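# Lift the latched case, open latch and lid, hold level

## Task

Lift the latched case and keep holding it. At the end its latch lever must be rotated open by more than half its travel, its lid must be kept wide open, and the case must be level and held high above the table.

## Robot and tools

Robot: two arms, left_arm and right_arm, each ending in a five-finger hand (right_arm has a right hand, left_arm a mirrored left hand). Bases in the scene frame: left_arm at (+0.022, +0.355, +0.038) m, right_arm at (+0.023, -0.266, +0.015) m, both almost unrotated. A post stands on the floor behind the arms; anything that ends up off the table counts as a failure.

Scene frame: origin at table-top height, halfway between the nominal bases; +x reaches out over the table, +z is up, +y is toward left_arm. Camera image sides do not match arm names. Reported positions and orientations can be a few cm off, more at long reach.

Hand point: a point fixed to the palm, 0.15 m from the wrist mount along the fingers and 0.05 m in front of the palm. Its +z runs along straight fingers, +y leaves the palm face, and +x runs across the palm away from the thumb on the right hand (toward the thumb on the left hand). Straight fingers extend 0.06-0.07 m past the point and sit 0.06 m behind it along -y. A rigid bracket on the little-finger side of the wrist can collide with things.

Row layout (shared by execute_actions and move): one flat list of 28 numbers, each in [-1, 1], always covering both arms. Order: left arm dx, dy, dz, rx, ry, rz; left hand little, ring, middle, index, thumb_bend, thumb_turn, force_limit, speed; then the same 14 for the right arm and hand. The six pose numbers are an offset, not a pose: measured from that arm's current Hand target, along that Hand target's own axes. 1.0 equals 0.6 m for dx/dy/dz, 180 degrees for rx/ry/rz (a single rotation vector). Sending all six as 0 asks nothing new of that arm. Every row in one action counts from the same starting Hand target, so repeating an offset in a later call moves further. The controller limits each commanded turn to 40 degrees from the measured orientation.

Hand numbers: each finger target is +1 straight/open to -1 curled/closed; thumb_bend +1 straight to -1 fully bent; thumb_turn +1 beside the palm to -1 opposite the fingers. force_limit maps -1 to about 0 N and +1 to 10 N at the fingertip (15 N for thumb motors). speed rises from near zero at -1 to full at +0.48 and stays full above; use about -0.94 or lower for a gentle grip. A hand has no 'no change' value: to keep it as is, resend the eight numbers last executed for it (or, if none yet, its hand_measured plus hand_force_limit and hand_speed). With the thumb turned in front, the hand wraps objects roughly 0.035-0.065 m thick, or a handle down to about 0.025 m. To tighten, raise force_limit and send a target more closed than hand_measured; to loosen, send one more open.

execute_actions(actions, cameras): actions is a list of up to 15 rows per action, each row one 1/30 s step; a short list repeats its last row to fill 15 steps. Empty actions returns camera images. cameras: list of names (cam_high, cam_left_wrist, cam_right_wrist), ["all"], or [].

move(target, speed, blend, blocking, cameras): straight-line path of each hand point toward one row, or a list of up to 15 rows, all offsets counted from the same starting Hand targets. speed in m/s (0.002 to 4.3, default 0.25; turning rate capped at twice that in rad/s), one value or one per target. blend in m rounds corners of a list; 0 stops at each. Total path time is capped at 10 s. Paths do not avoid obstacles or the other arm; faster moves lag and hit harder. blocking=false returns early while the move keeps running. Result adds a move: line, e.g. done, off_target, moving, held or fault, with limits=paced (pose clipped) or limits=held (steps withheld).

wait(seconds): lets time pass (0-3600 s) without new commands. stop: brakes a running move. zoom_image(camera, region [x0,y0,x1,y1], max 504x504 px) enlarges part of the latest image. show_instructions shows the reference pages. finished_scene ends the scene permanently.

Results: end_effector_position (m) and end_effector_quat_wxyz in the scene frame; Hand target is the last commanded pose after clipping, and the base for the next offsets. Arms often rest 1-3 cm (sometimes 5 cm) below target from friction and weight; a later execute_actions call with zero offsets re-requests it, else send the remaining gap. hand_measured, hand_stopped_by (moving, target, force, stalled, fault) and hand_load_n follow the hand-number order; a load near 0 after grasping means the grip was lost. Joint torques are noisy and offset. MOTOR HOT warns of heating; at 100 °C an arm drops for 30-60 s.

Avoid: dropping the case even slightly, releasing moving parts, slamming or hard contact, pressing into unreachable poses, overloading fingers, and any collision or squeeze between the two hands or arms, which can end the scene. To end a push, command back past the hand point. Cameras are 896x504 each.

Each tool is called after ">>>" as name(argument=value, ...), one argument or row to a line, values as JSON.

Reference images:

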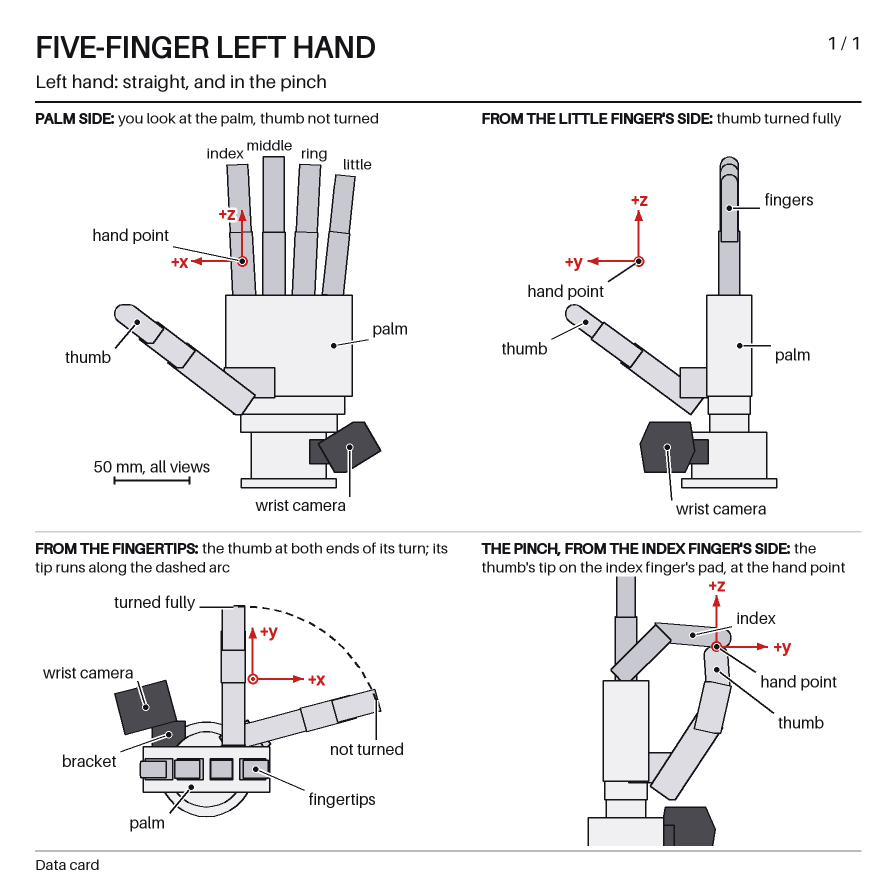

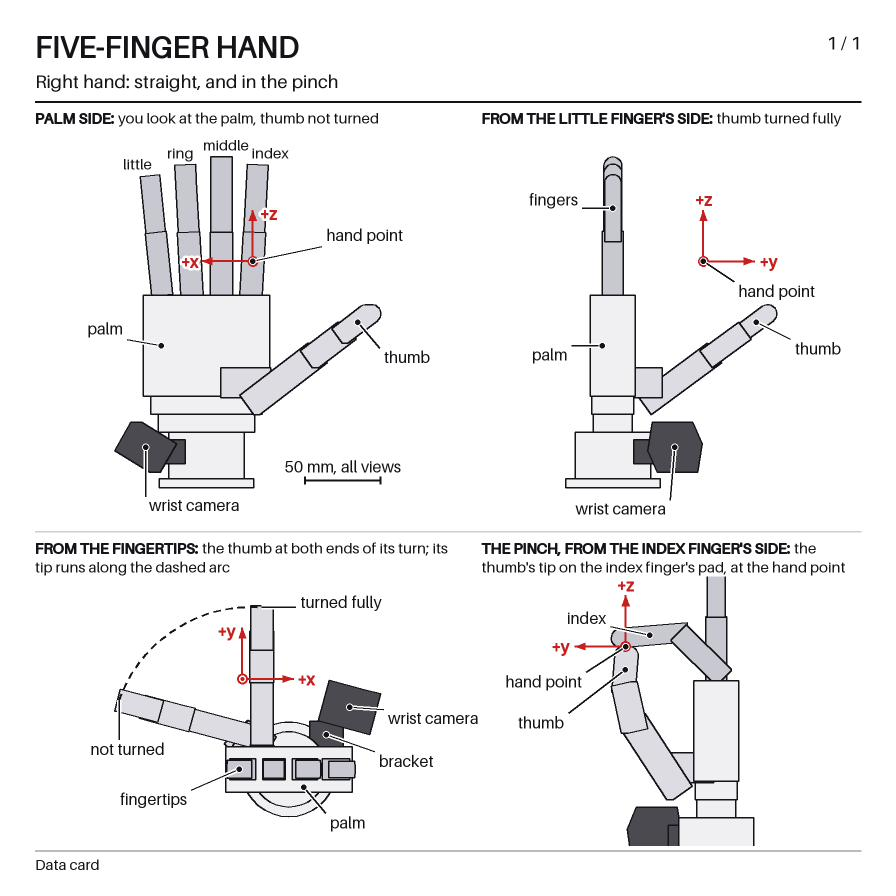

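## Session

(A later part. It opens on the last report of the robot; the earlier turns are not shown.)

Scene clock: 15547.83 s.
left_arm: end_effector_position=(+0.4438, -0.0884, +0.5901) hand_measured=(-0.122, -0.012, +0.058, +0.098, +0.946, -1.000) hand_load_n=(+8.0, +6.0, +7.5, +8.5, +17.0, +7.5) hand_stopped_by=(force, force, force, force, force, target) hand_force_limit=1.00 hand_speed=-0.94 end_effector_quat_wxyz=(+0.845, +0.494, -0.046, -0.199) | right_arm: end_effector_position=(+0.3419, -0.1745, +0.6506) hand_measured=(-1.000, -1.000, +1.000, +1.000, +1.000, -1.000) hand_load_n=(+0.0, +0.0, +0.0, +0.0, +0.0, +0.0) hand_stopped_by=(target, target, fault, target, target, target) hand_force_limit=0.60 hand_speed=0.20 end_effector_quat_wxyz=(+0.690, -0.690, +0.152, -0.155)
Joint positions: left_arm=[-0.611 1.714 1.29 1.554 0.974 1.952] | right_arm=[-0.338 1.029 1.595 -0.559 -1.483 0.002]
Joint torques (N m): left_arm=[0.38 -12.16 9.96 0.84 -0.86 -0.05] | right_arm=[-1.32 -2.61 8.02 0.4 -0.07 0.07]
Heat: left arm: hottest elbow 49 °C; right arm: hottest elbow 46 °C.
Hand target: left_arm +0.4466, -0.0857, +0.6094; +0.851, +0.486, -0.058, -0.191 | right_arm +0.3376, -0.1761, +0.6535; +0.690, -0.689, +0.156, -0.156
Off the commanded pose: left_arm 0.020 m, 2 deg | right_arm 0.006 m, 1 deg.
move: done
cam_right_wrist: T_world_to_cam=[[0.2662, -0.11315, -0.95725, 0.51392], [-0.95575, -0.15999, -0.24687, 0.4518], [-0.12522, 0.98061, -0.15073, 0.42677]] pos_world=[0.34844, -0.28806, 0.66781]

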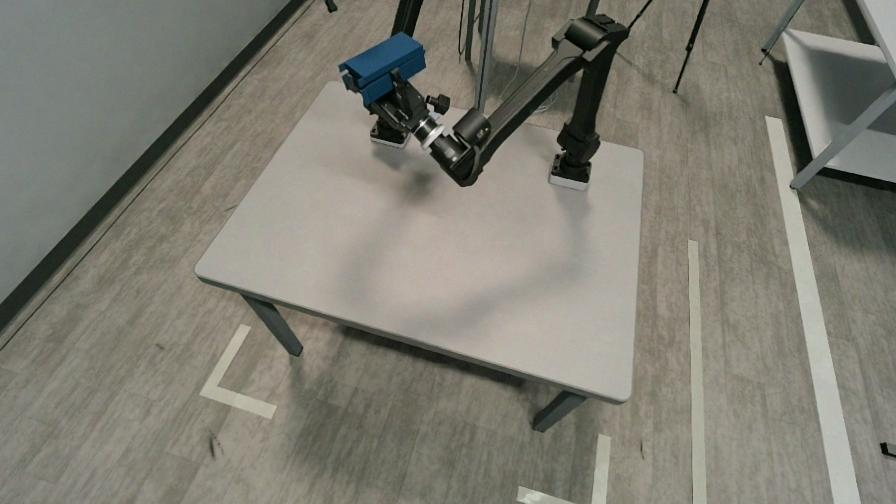

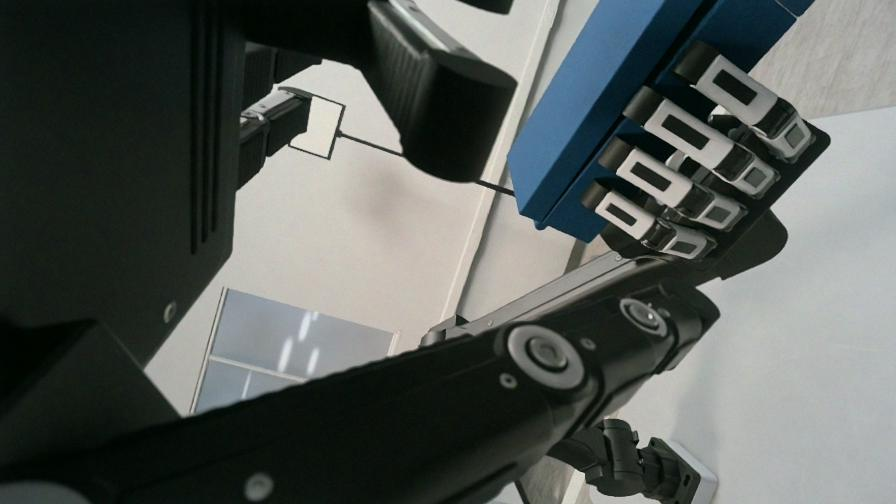

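>>> move(
  target=[
    [0,0,0,0,0,0,-0.9,-0.9,-0.8,-0.8,0.3,-1,1.0,-0.94,0.1839,0.0225,-0.0277,0,0,0,-1,-1,1,1,1,-1,0.6,0.2],
    [0,0,0,0,0,0,-0.9,-0.9,-0.8,-0.8,0.3,-1,1.0,-0.94,0.1839,0.2333,-0.0277,0,0,0,-1,-1,1,1,1,-1,0.6,0.2],
  ],
  speed=0.08,
  blend=0.02,
  cameras=["cam_high","cam_right_wrist"],
)

>>> zoom_image(
  camera="cam_right_wrist",
  region=[220, 40, 420, 260],
)

Scene clock: 15709.23 s.
left_arm: end_effector_position=(+0.4438, -0.0884, +0.5901) hand_measured=(-0.122, -0.012, +0.058, +0.098, +0.946, -1.000) hand_load_n=(+8.0, +6.0, +7.5, +8.5, +17.0, +7.5) hand_stopped_by=(force, force, force, force, force, target) hand_force_limit=1.00 hand_speed=-0.94 end_effector_quat_wxyz=(+0.845, +0.494, -0.046, -0.199) | right_arm: end_effector_position=(+0.4317, -0.2349, +0.5074) hand_measured=(-1.000, -1.000, +1.000, +1.000, +1.000, -1.000) hand_load_n=(+0.0, +0.0, +0.0, +0.0, +0.5, +0.0) hand_stopped_by=(target, target, fault, target, target, target) hand_force_limit=0.60 hand_speed=0.20 end_effector_quat_wxyz=(+0.692, -0.688, +0.171, -0.135)
Joint positions: left_arm=[-0.611 1.714 1.29 1.554 0.974 1.952] | right_arm=[-0.404 1.185 1.351 -0.415 -1.551 -0.199]
Joint torques (N m): left_arm=[0.79 -12.1 9.94 0.84 -0.84 -0.06] | right_arm=[-1.32 -6.42 9.1 1.37 -0.28 -0.15]
Heat: left arm: hottest elbow 49 °C; right arm: hottest elbow 42 °C.
Hand target: left_arm +0.4466, -0.0857, +0.6094; +0.851, +0.486, -0.058, -0.191 | right_arm +0.4300, -0.2385, +0.5135; +0.690, -0.689, +0.156, -0.156
Off the commanded pose: left_arm 0.020 m, 2 deg | right_arm 0.007 m, 3 deg.
move: off_target (right_arm)
cam_right_wrist: T_world_to_cam=[[0.21511, -0.09468, -0.97199, 0.38], [-0.96728, -0.15775, -0.1987, 0.47376], [-0.13451, 0.98293, -0.12552, 0.46737]] pos_world=[0.43939, -0.34868, 0.52216]

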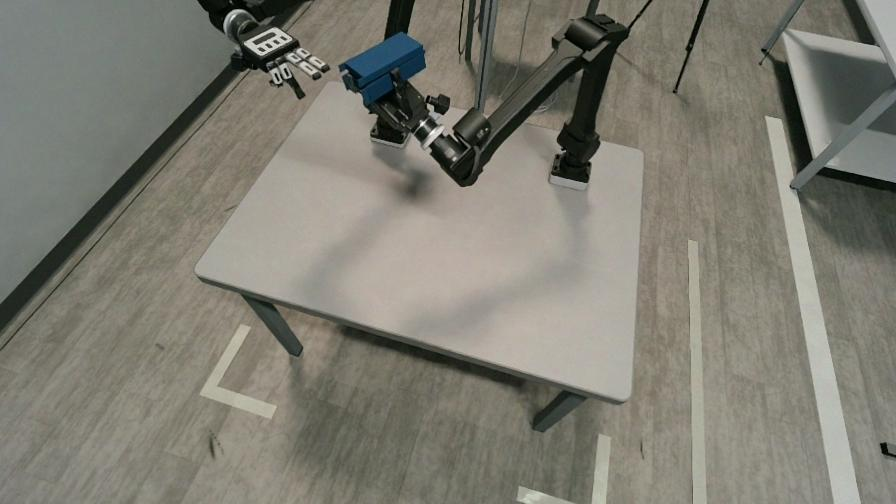

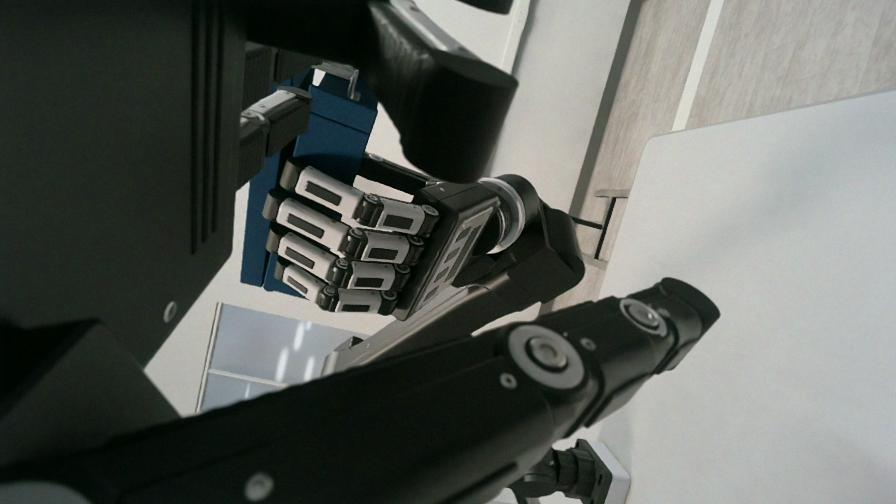

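Scaled by 2.291 from the camera's image (finer frame: 1280x720).

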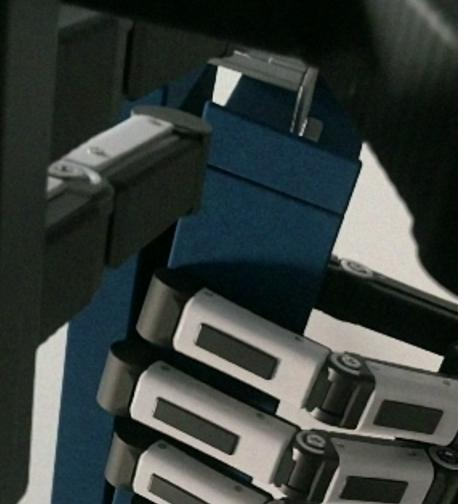

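>>> move(
  target=[
    [0,0,0,0,0,0,-0.9,-0.9,-0.8,-0.8,0.3,-1,1.0,-0.94,-0.0162,-0.0213,0.0497,0,0,0,-1,-1,1,1,1,-1,0.6,0.2],
  ],
  speed=0.08,
  cameras=["cam_high","cam_right_wrist"],
)

>>> zoom_image(
  camera="cam_right_wrist",
  region=[220, 40, 420, 260],
)

>>> zoom_image(
  camera="cam_high",
  region=[300, 40, 400, 130],
)

Scene clock: 15742.17 s.
left_arm: end_effector_position=(+0.4438, -0.0884, +0.5901) hand_measured=(-0.122, -0.012, +0.058, +0.098, +0.946, -1.000) hand_load_n=(+8.0, +6.0, +7.5, +8.5, +16.5, +7.5) hand_stopped_by=(force, force, force, force, force, target) hand_force_limit=1.00 hand_speed=-0.94 end_effector_quat_wxyz=(+0.845, +0.494, -0.046, -0.199) | right_arm: end_effector_position=(+0.4378, -0.2118, +0.5201) hand_measured=(-1.000, -1.000, +1.000, +1.000, +1.000, -1.000) hand_load_n=(+0.0, +0.0, +0.0, +0.0, +0.0, +0.0) hand_stopped_by=(target, target, fault, target, target, target) hand_force_limit=0.60 hand_speed=0.20 end_effector_quat_wxyz=(+0.687, -0.691, +0.165, -0.151)
Joint positions: left_arm=[-0.611 1.714 1.29 1.554 0.974 1.952] | right_arm=[-0.342 1.162 1.342 -0.279 -1.475 -0.08]
Joint torques (N m): left_arm=[0.5 -11.99 9.98 0.83 -0.86 -0.06] | right_arm=[0.21 -5.95 8.9 1.4 0.01 0.12]
Heat: left arm: hottest elbow 49 °C; right arm: hottest elbow 41 °C.
Hand target: left_arm +0.4466, -0.0857, +0.6094; +0.851, +0.486, -0.058, -0.191 | right_arm +0.4341, -0.2074, +0.5264; +0.690, -0.689, +0.156, -0.157
Off the commanded pose: left_arm 0.020 m, 2 deg | right_arm 0.008 m, 1 deg.
move: done
cam_right_wrist: T_world_to_cam=[[0.24014, -0.11537, -0.96386, 0.37361], [-0.96371, -0.14762, -0.22244, 0.4987], [-0.11663, 0.98229, -0.14663, 0.45004]] pos_world=[0.44337, -0.32535, 0.53703]

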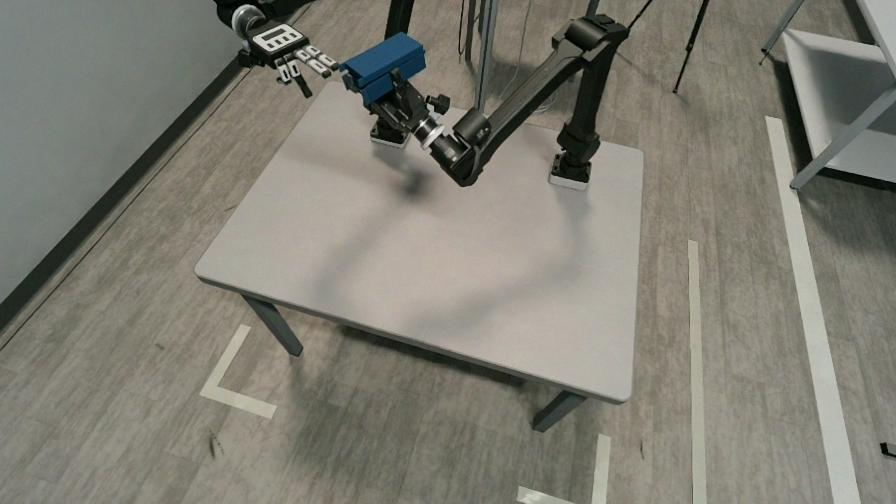

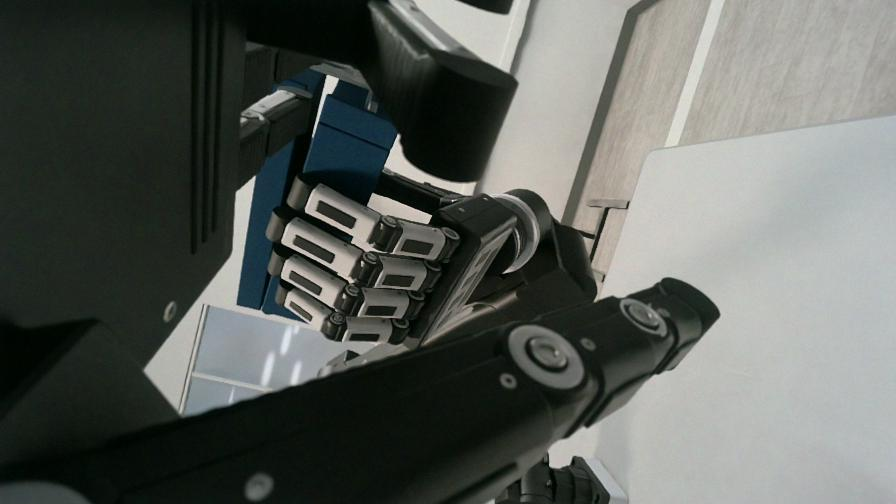

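Scaled by 2.291 from the camera's image (finer frame: 1280x720).

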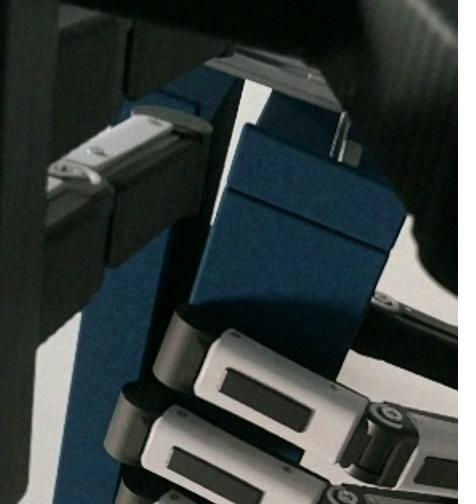

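Scaled by 5.040 from the camera's image (finer frame: 1280x720).

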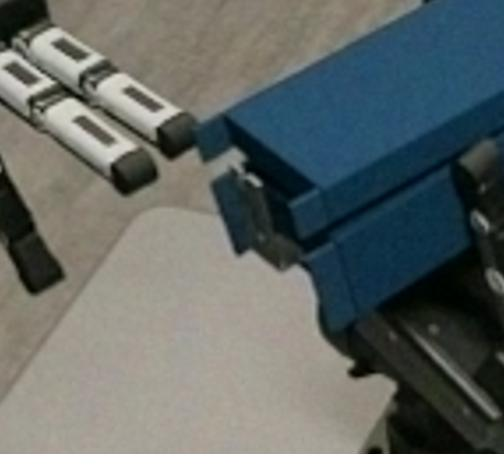

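>>> move(
  target=[
    [0,0,0,0,0,0,-0.9,-0.9,-0.8,-0.8,0.3,-1,1.0,-0.94,-0.0233,0.0055,0.031,0,0,0,-1,-1,1,1,1,-1,0.6,0.2],
  ],
  speed=0.05,
  cameras=["cam_high","cam_right_wrist"],
)

>>> zoom_image(
  camera="cam_right_wrist",
  region=[260, 60, 400, 200],
)

>>> zoom_image(
  camera="cam_high",
  region=[310, 40, 390, 110],
)

Scene clock: 15785.50 s.
left_arm: end_effector_position=(+0.4441, -0.0882, +0.5902) hand_measured=(-0.122, -0.012, +0.058, +0.098, +0.946, -1.000) hand_load_n=(+8.0, +6.0, +7.5, +8.5, +16.5, +7.5) hand_stopped_by=(force, force, force, force, force, target) hand_force_limit=1.00 hand_speed=-0.94 end_effector_quat_wxyz=(+0.846, +0.493, -0.046, -0.199) | right_arm: end_effector_position=(+0.4341, -0.1914, +0.5166) hand_measured=(-1.000, -1.000, +1.000, +1.000, +1.000, -1.000) hand_load_n=(+0.0, +0.0, +0.0, +0.0, +0.0, +0.0) hand_stopped_by=(target, target, fault, target, target, target) hand_force_limit=0.60 hand_speed=0.20 end_effector_quat_wxyz=(+0.688, -0.689, +0.168, -0.154)
Joint positions: left_arm=[-0.61 1.714 1.29 1.554 0.973 1.952] | right_arm=[-0.295 1.127 1.294 -0.209 -1.419 -0.023]
Joint torques (N m): left_arm=[0.09 -12.04 9.98 0.88 -0.81 -0.06] | right_arm=[0.67 -5.66 8.96 1.5 -0.04 0.15]
Heat: left arm: hottest elbow 49 °C; right arm: hottest elbow 43 °C.
Hand target: left_arm +0.4466, -0.0857, +0.6094; +0.851, +0.486, -0.058, -0.191 | right_arm +0.4296, -0.1847, +0.5229; +0.690, -0.689, +0.157, -0.156
Off the commanded pose: left_arm 0.020 m, 2 deg | right_arm 0.010 m, 1 deg.
move: done
cam_right_wrist: T_world_to_cam=[[0.24043, -0.11497, -0.96383, 0.3735], [-0.9647, -0.1382, -0.22417, 0.50058], [-0.10743, 0.98371, -0.14414, 0.42407]] pos_world=[0.43867, -0.30504, 0.53333]

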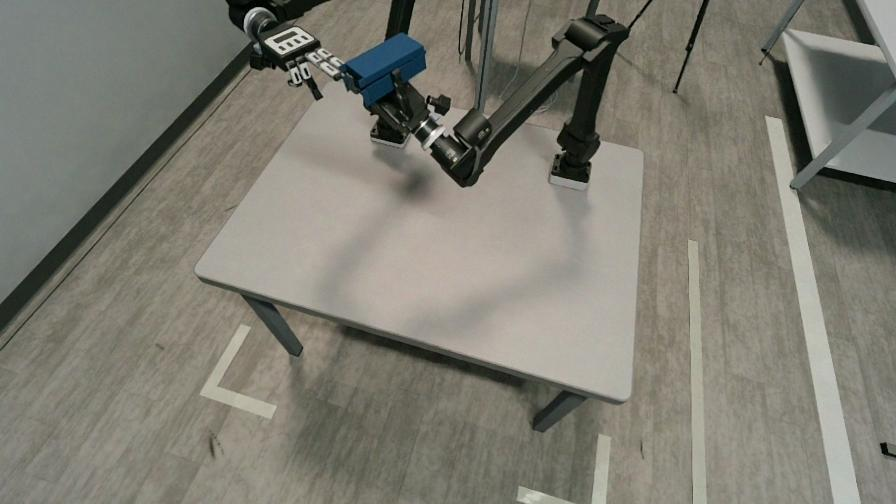

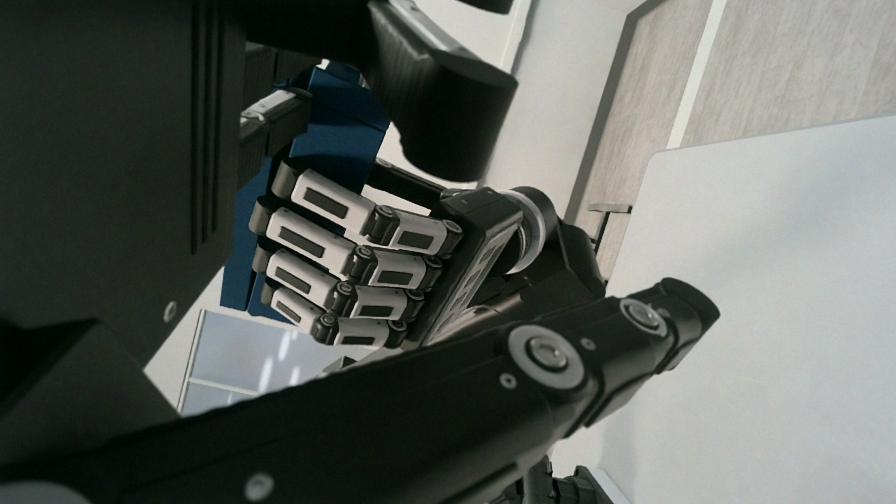

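Scaled by 3.600 from the camera's image (finer frame: 1280x720).

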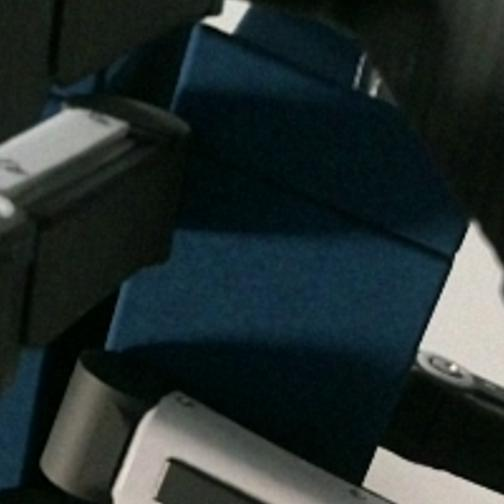

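Scaled by 6.300 from the camera's image (finer frame: 1280x720).

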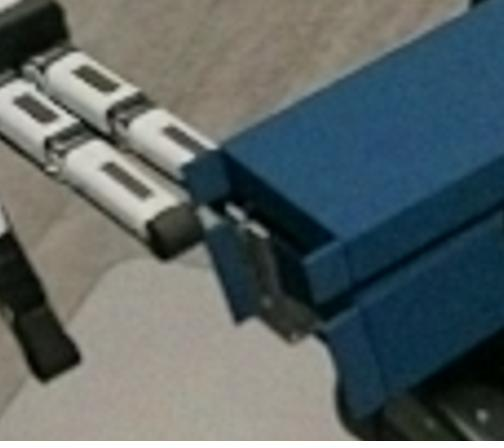

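>>> move(
  target=[
    [0,0,0,0,0,0,-0.9,-0.9,-0.8,-0.8,0.3,-1,1.0,-0.94,0.013,0.0,-0.005,0,0,0,-1,-1,1,1,1,-1,0.6,0.2],
  ],
  speed=0.05,
  cameras=["cam_high","cam_right_wrist"],
)

>>> zoom_image(
  camera="cam_right_wrist",
  region=[260, 60, 400, 200],
)

Scene clock: 15798.97 s.
left_arm: end_effector_position=(+0.4441, -0.0882, +0.5902) hand_measured=(-0.122, -0.012, +0.058, +0.098, +0.946, -1.000) hand_load_n=(+8.0, +6.0, +7.5, +8.5, +17.0, +7.0) hand_stopped_by=(force, force, force, force, force, target) hand_force_limit=1.00 hand_speed=-0.94 end_effector_quat_wxyz=(+0.846, +0.493, -0.046, -0.199) | right_arm: end_effector_position=(+0.4338, -0.1912, +0.5170) hand_measured=(-1.000, -1.000, +1.000, +1.000, +1.000, -1.000) hand_load_n=(+0.0, +0.0, +0.0, +0.0, +0.0, +0.0) hand_stopped_by=(target, target, fault, target, target, target) hand_force_limit=0.60 hand_speed=0.20 end_effector_quat_wxyz=(+0.688, -0.690, +0.165, -0.154)
Joint positions: left_arm=[-0.61 1.714 1.29 1.554 0.973 1.952] | right_arm=[-0.295 1.127 1.294 -0.203 -1.423 -0.022]
Joint torques (N m): left_arm=[0.62 -12.16 10.03 0.84 -0.82 -0.05] | right_arm=[-0.09 -4.37 10 1.42 -0.29 0.11]
Heat: left arm: hottest elbow 49 °C; right arm: hottest elbow 42 °C.
Hand target: left_arm +0.4466, -0.0857, +0.6094; +0.851, +0.486, -0.058, -0.191 | right_arm +0.4352, -0.1908, +0.5230; +0.690, -0.689, +0.157, -0.157
Off the commanded pose: left_arm 0.020 m, 2 deg | right_arm 0.006 m, 1 deg.
move: done
cam_right_wrist: T_world_to_cam=[[0.24519, -0.11496, -0.96264, 0.37128], [-0.9631, -0.14253, -0.22828, 0.50089], [-0.11096, 0.98309, -0.14567, 0.42613]] pos_world=[0.43867, -0.30485, 0.53382]

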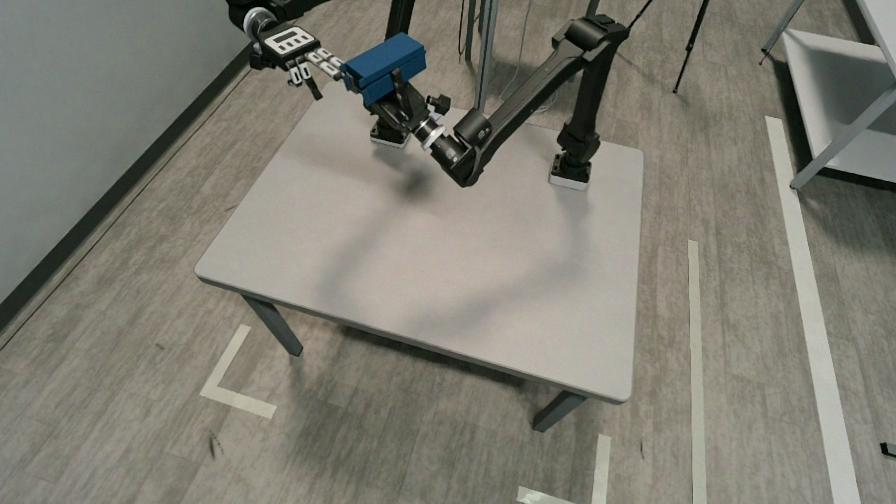

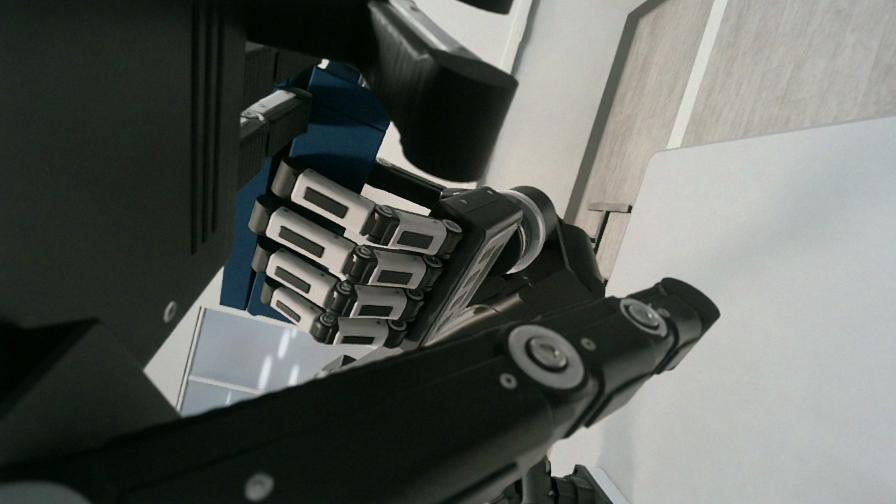

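Scaled by 3.600 from the camera's image (finer frame: 1280x720).

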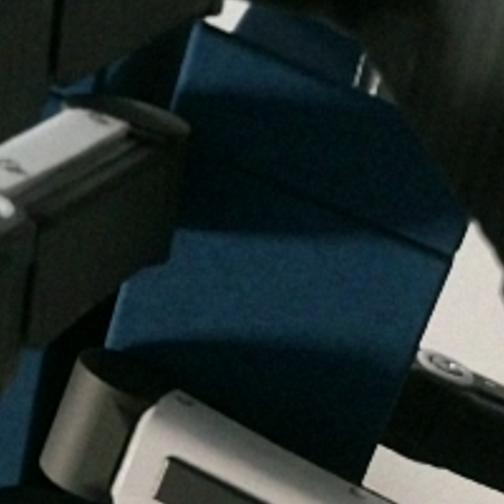

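>>> move(
  target=[
    [0,0,0,0,0,0,-0.9,-0.9,-0.8,-0.8,0.3,-1,1.0,-0.94,0.0133,0.0,0,0,0,0,-1,-1,1,1,1,-1,0.6,0.2],
  ],
  speed=0.05,
  cameras=["cam_high","cam_right_wrist"],
)

>>> zoom_image(
  camera="cam_right_wrist",
  region=[260, 60, 400, 200],
)

Scene clock: 15805.57 s.
left_arm: end_effector_position=(+0.4452, -0.0878, +0.5895) hand_measured=(-0.122, -0.012, +0.058, +0.098, +0.946, -1.000) hand_load_n=(+8.0, +6.0, +7.5, +8.0, +17.0, +7.0) hand_stopped_by=(force, force, force, force, force, target) hand_force_limit=1.00 hand_speed=-0.94 end_effector_quat_wxyz=(+0.845, +0.494, -0.045, -0.199) | right_arm: end_effector_position=(+0.4384, -0.1927, +0.5115) hand_measured=(-1.000, -1.000, +1.000, +1.000, +1.000, -1.000) hand_load_n=(+0.5, +0.0, +0.0, +0.0, +0.5, +0.0) hand_stopped_by=(target, target, fault, target, target, target) hand_force_limit=0.60 hand_speed=0.20 end_effector_quat_wxyz=(+0.689, -0.690, +0.166, -0.147)
Joint positions: left_arm=[-0.609 1.715 1.29 1.554 0.973 1.951] | right_arm=[-0.295 1.144 1.294 -0.197 -1.432 -0.021]
Joint torques (N m): left_arm=[0.15 -11.99 9.92 0.96 -0.83 -0.06] | right_arm=[-0.5 -4.42 11.14 1.39 -0.06 0.13]
Heat: left arm: hottest elbow 49 °C; right arm: hottest elbow 42 °C.
Hand target: left_arm +0.4465, -0.0858, +0.6094; +0.851, +0.486, -0.058, -0.191 | right_arm +0.4424, -0.1942, +0.5230; +0.690, -0.689, +0.157, -0.157
Off the commanded pose: left_arm 0.020 m, 2 deg | right_arm 0.012 m, 2 deg.
move: off_target (right_arm)
cam_right_wrist: T_world_to_cam=[[0.23548, -0.10887, -0.96576, 0.37172], [-0.96426, -0.15038, -0.21816, 0.49776], [-0.12149, 0.98262, -0.14039, 0.42914]] pos_world=[0.44457, -0.30636, 0.52784]

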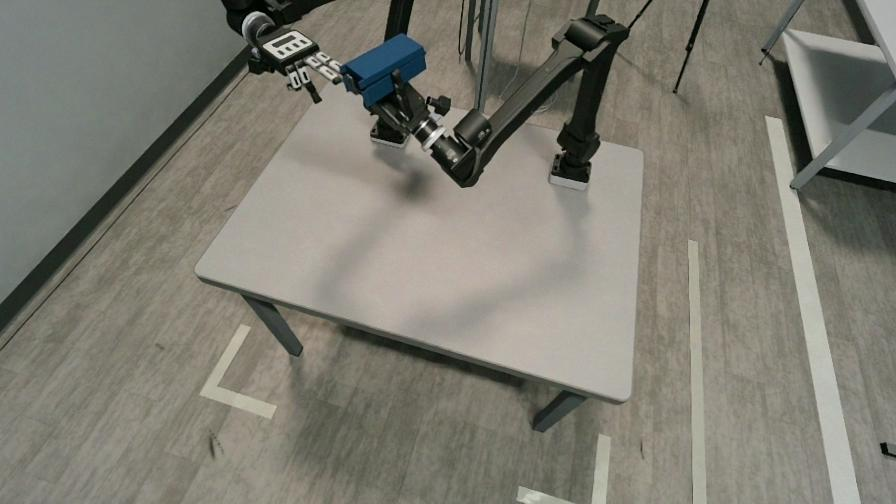

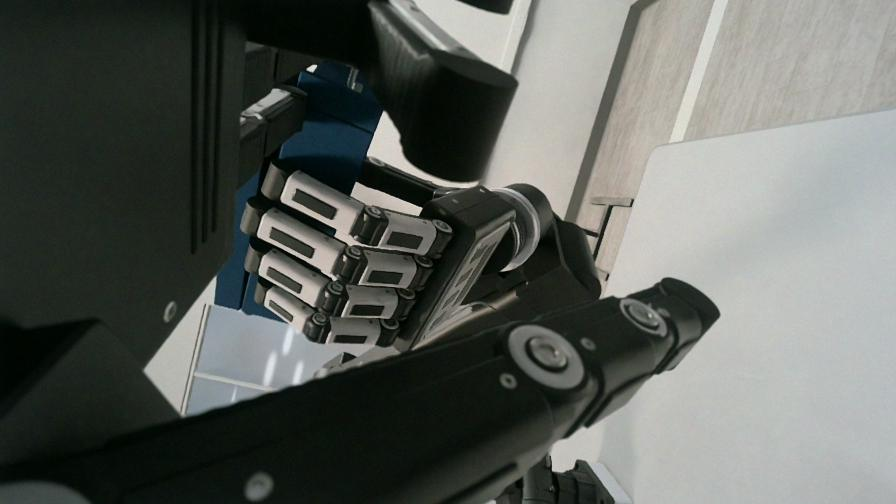

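Scaled by 3.600 from the camera's image (finer frame: 1280x720).

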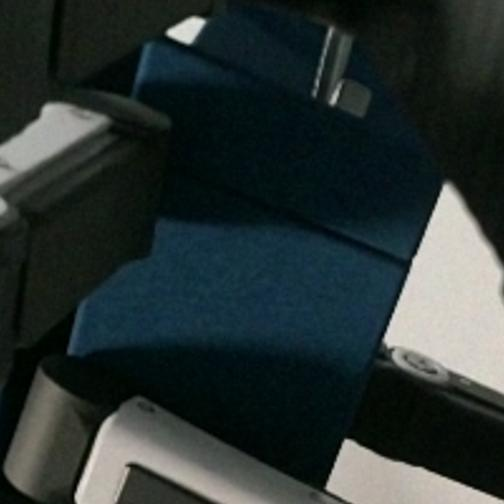

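>>> move(
  target=[
    [0,0,0,0,0,0,-0.9,-0.9,-0.8,-0.8,0.3,-1,1.0,-0.94,0,-0.01,0.0133,0,0,0,-1,-1,1,1,1,-1,0.6,0.2],
    [0,0,0,0,0,0,-0.9,-0.9,-0.8,-0.8,0.3,-1,1.0,-0.94,0,-0.035,0.0133,0,0,0,-1,-1,1,1,1,-1,0.6,0.2],
  ],
  speed=0.04,
  cameras=["cam_high","cam_right_wrist"],
)

>>> zoom_image(
  camera="cam_right_wrist",
  region=[240, 60, 400, 220],
)

>>> zoom_image(
  camera="cam_high",
  region=[310, 30, 400, 110],
)

Scene clock: 15815.93 s.
left_arm: end_effector_position=(+0.4472, -0.0860, +0.5900) hand_measured=(-0.122, -0.012, +0.058, +0.098, +0.946, -1.000) hand_load_n=(+8.5, +6.0, +7.0, +8.0, +17.0, +6.5) hand_stopped_by=(force, force, force, force, force, target) hand_force_limit=1.00 hand_speed=-0.94 end_effector_quat_wxyz=(+0.847, +0.492, -0.043, -0.197) | right_arm: end_effector_position=(+0.4437, -0.1926, +0.5255) hand_measured=(-1.000, -1.000, +1.000, +1.000, +1.000, -1.000) hand_load_n=(+0.0, +0.0, +0.0, -1.0, +0.0, +0.0) hand_stopped_by=(target, target, fault, target, target, target) hand_force_limit=0.60 hand_speed=0.20 end_effector_quat_wxyz=(+0.689, -0.688, +0.166, -0.155)
Joint positions: left_arm=[-0.606 1.715 1.29 1.554 0.968 1.951] | right_arm=[-0.291 1.154 1.332 -0.197 -1.416 -0.004]
Joint torques (N m): left_arm=[-0.09 -12.28 9.92 0.83 -0.62 -0.04] | right_arm=[0.73 -4.6 12.79 0.5 0.11 0.13]
Heat: left arm: hottest elbow 49 °C; right arm: hottest elbow 42 °C.
Hand target: left_arm +0.4466, -0.0857, +0.6094; +0.851, +0.486, -0.058, -0.191 | right_arm +0.4458, -0.1871, +0.5442; +0.690, -0.689, +0.156, -0.157
Off the commanded pose: left_arm 0.019 m, 2 deg | right_arm 0.019 m, 1 deg.
move: off_target (right_arm)
cam_right_wrist: T_world_to_cam=[[0.24511, -0.11308, -0.96288, 0.37747], [-0.96344, -0.13922, -0.22891, 0.51343], [-0.10816, 0.98378, -0.14307, 0.42734]] pos_world=[0.44837, -0.30625, 0.54213]

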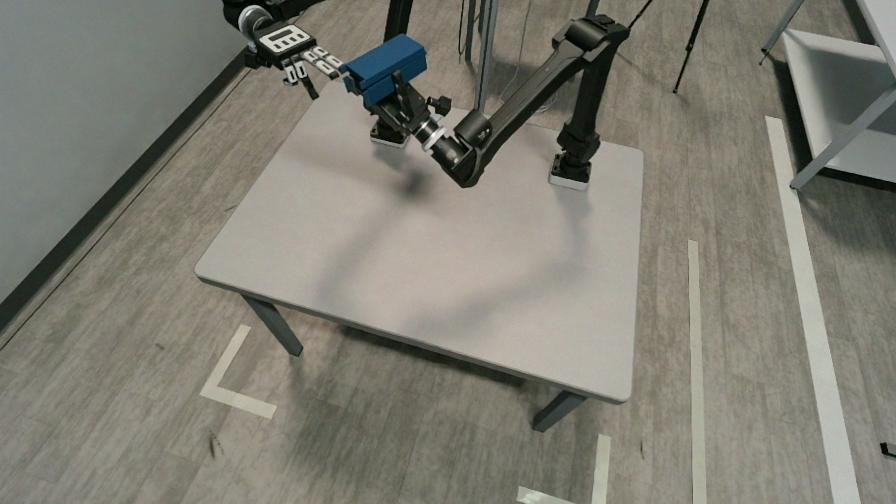

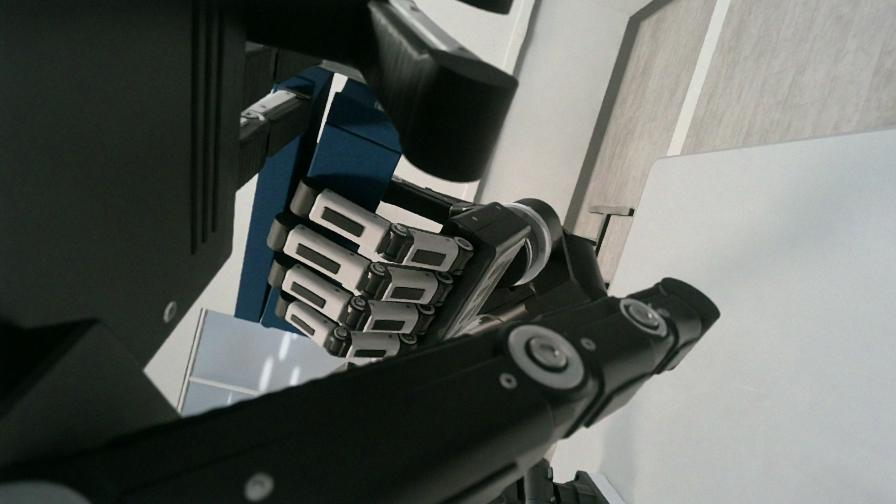

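Scaled by 3.150 from the camera's image (finer frame: 1280x720).

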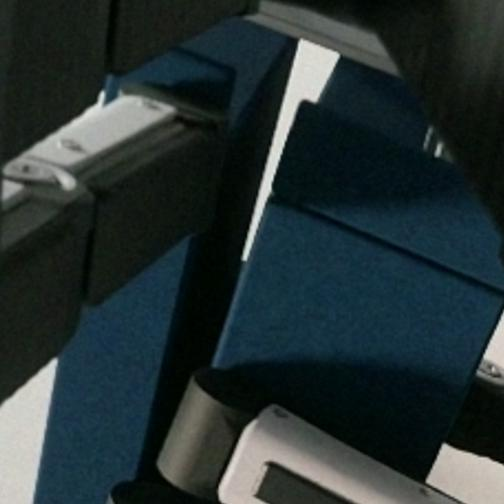

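Scaled by 5.600 from the camera's image (finer frame: 1280x720).

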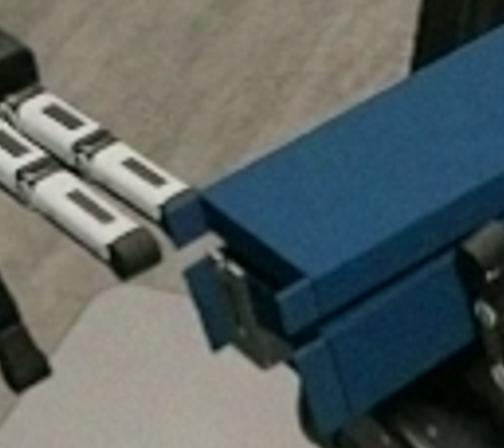

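>>> move(
  target=[
    [0,0,0,0,0,0,-0.9,-0.9,-0.8,-0.8,0.3,-1,1.0,-0.94,0,0,-0.02,0,0,0,-1,-1,1,1,1,-1,0.6,0.2],
    [0,0,0,0,0,0,-0.9,-0.9,-0.8,-0.8,0.3,-1,1.0,-0.94,0,0.0312,-0.02,0,0,0,-1,-1,1,1,1,-1,0.6,0.2],
  ],
  speed=0.04,
  cameras=["cam_high","cam_right_wrist"],
)

>>> zoom_image(
  camera="cam_right_wrist",
  region=[240, 60, 400, 220],
)

>>> zoom_image(
  camera="cam_high",
  region=[310, 30, 400, 110],
)

Scene clock: 15839.47 s.
left_arm: end_effector_position=(+0.4468, -0.0863, +0.5898) hand_measured=(-0.122, -0.012, +0.058, +0.098, +0.946, -1.000) hand_load_n=(+7.5, +6.5, +7.5, +8.5, +17.0, +7.5) hand_stopped_by=(force, force, force, force, force, target) hand_force_limit=1.00 hand_speed=-0.94 end_effector_quat_wxyz=(+0.846, +0.493, -0.044, -0.197) | right_arm: end_effector_position=(+0.4394, -0.1929, +0.5234) hand_measured=(-1.000, -1.000, +1.000, +1.000, +1.000, -1.000) hand_load_n=(+0.0, +0.0, +0.0, +0.0, -0.5, +0.0) hand_stopped_by=(target, target, fault, target, target, target) hand_force_limit=0.60 hand_speed=0.20 end_effector_quat_wxyz=(+0.691, -0.690, +0.161, -0.145)
Joint positions: left_arm=[-0.606 1.715 1.29 1.554 0.971 1.951] | right_arm=[-0.295 1.154 1.327 -0.197 -1.442 -0.002]
Joint torques (N m): left_arm=[0.03 -12.16 9.92 0.84 -0.72 -0.06] | right_arm=[-1.38 -5.36 8.98 1.33 -0.09 -0.03]
Heat: left arm: hottest elbow 50 °C; right arm: hottest elbow 44 °C.
Hand target: left_arm +0.4467, -0.0856, +0.6095; +0.851, +0.486, -0.058, -0.191 | right_arm +0.4407, -0.1979, +0.5254; +0.690, -0.689, +0.156, -0.157
Off the commanded pose: left_arm 0.020 m, 2 deg | right_arm 0.006 m, 1 deg.
move: done
cam_right_wrist: T_world_to_cam=[[0.24103, -0.10517, -0.9648, 0.38069], [-0.96181, -0.15876, -0.22298, 0.50105], [-0.12972, 0.9817, -0.13942, 0.43409]] pos_world=[0.44647, -0.30657, 0.53953]

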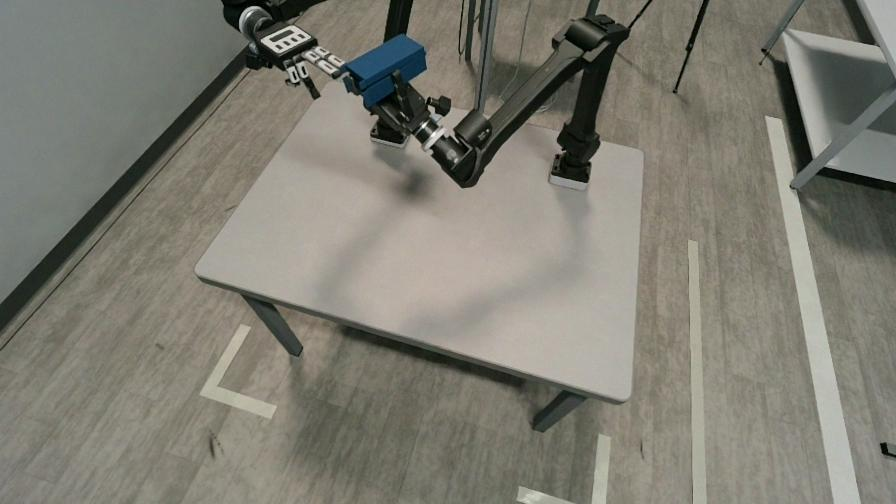

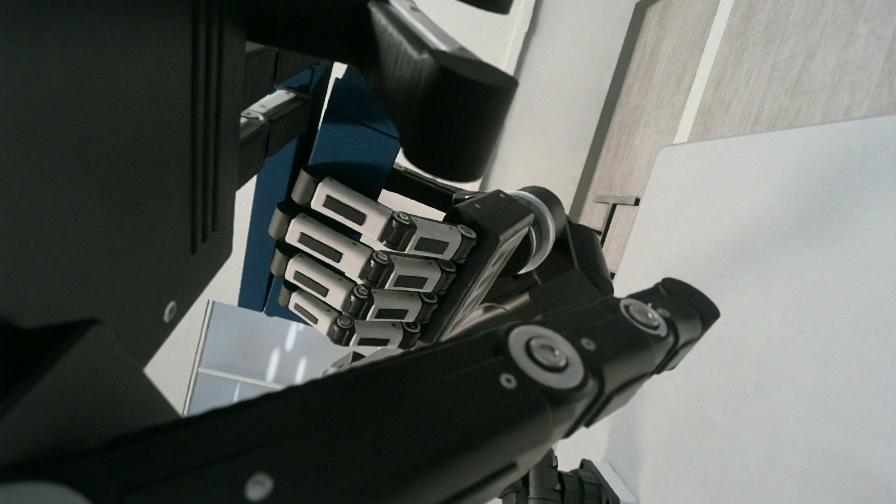

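Scaled by 3.150 from the camera's image (finer frame: 1280x720).

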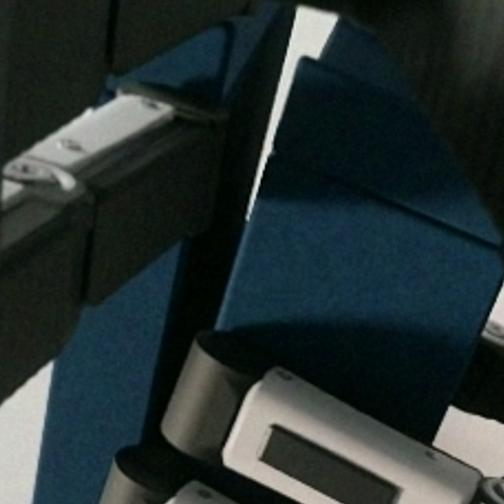

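Scaled by 5.600 from the camera's image (finer frame: 1280x720).

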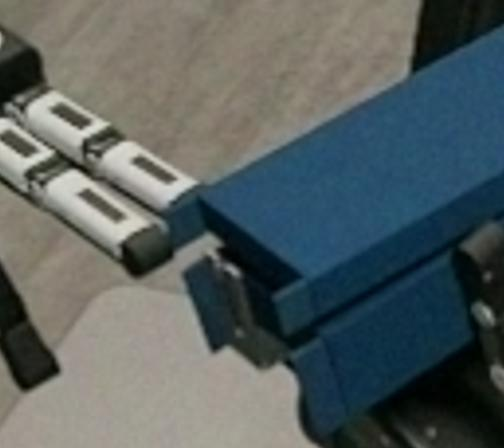

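>>> move(
  target=[
    [0,0,0,0,0,0,-0.9,-0.9,-0.8,-0.8,0.3,-1,1.0,-0.94,0,0.0167,0,0,0,0,-1,-1,1,1,1,-1,0.6,0.2],
  ],
  speed=0.04,
  cameras=["cam_high","cam_right_wrist"],
)

>>> zoom_image(
  camera="cam_right_wrist",
  region=[240, 60, 400, 220],
)

Scene clock: 15858.80 s.
left_arm: end_effector_position=(+0.4468, -0.0863, +0.5898) hand_measured=(-0.122, -0.012, +0.058, +0.098, +0.946, -1.000) hand_load_n=(+8.0, +6.5, +7.5, +8.5, +16.5, +7.5) hand_stopped_by=(force, force, force, force, force, target) hand_force_limit=1.00 hand_speed=-0.94 end_effector_quat_wxyz=(+0.846, +0.493, -0.044, -0.197) | right_arm: end_effector_position=(+0.4401, -0.1931, +0.5116) hand_measured=(-1.000, -1.000, +1.000, +1.000, +1.000, -1.000) hand_load_n=(+0.0, +0.5, +0.0, +0.0, +0.0, +0.0) hand_stopped_by=(target, target, fault, target, target, target) hand_force_limit=0.60 hand_speed=0.20 end_effector_quat_wxyz=(+0.691, -0.689, +0.166, -0.140)
Joint positions: left_arm=[-0.606 1.715 1.29 1.554 0.971 1.951] | right_arm=[-0.295 1.154 1.298 -0.183 -1.442 -0.002]
Joint torques (N m): left_arm=[0.26 -12.34 9.95 0.85 -0.7 -0.07] | right_arm=[-1.26 -5.54 9.06 1.44 -0.1 -0.1]
Heat: left arm: hottest elbow 50 °C; right arm: hottest elbow 43 °C.
Hand target: left_arm +0.4467, -0.0856, +0.6095; +0.851, +0.486, -0.058, -0.191 | right_arm +0.4407, -0.1979, +0.5153; +0.690, -0.689, +0.156, -0.157
Off the commanded pose: left_arm 0.020 m, 2 deg | right_arm 0.006 m, 2 deg.
move: done
cam_right_wrist: T_world_to_cam=[[0.22731, -0.10078, -0.96859, 0.37795], [-0.96487, -0.15784, -0.21001, 0.49403], [-0.13172, 0.98231, -0.13312, 0.43056]] pos_world=[0.44748, -0.30687, 0.52714]

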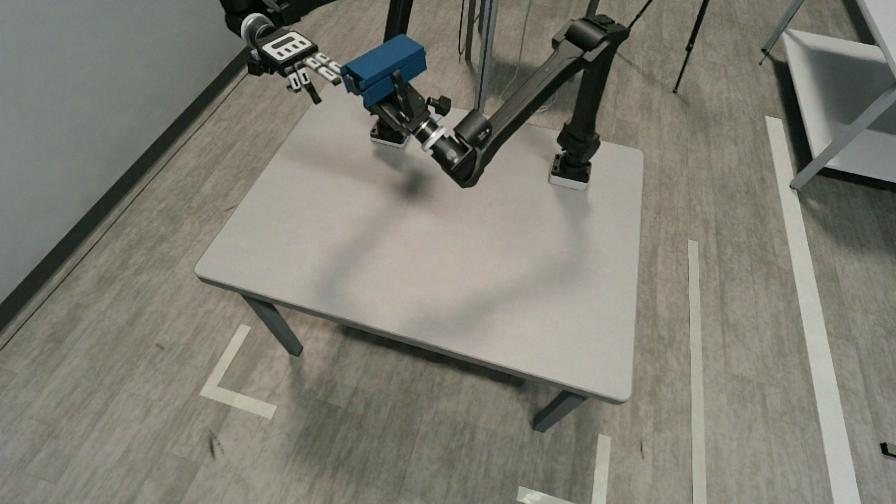

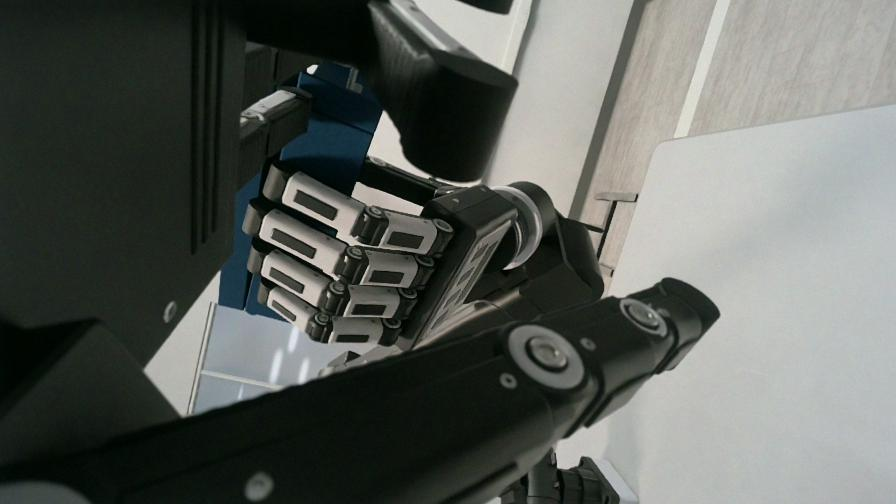

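Scaled by 3.150 from the camera's image (finer frame: 1280x720).

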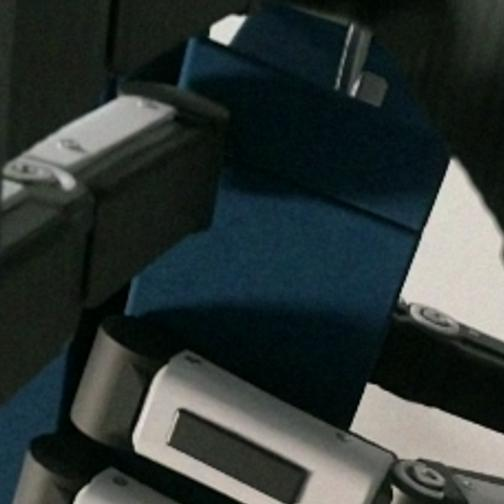

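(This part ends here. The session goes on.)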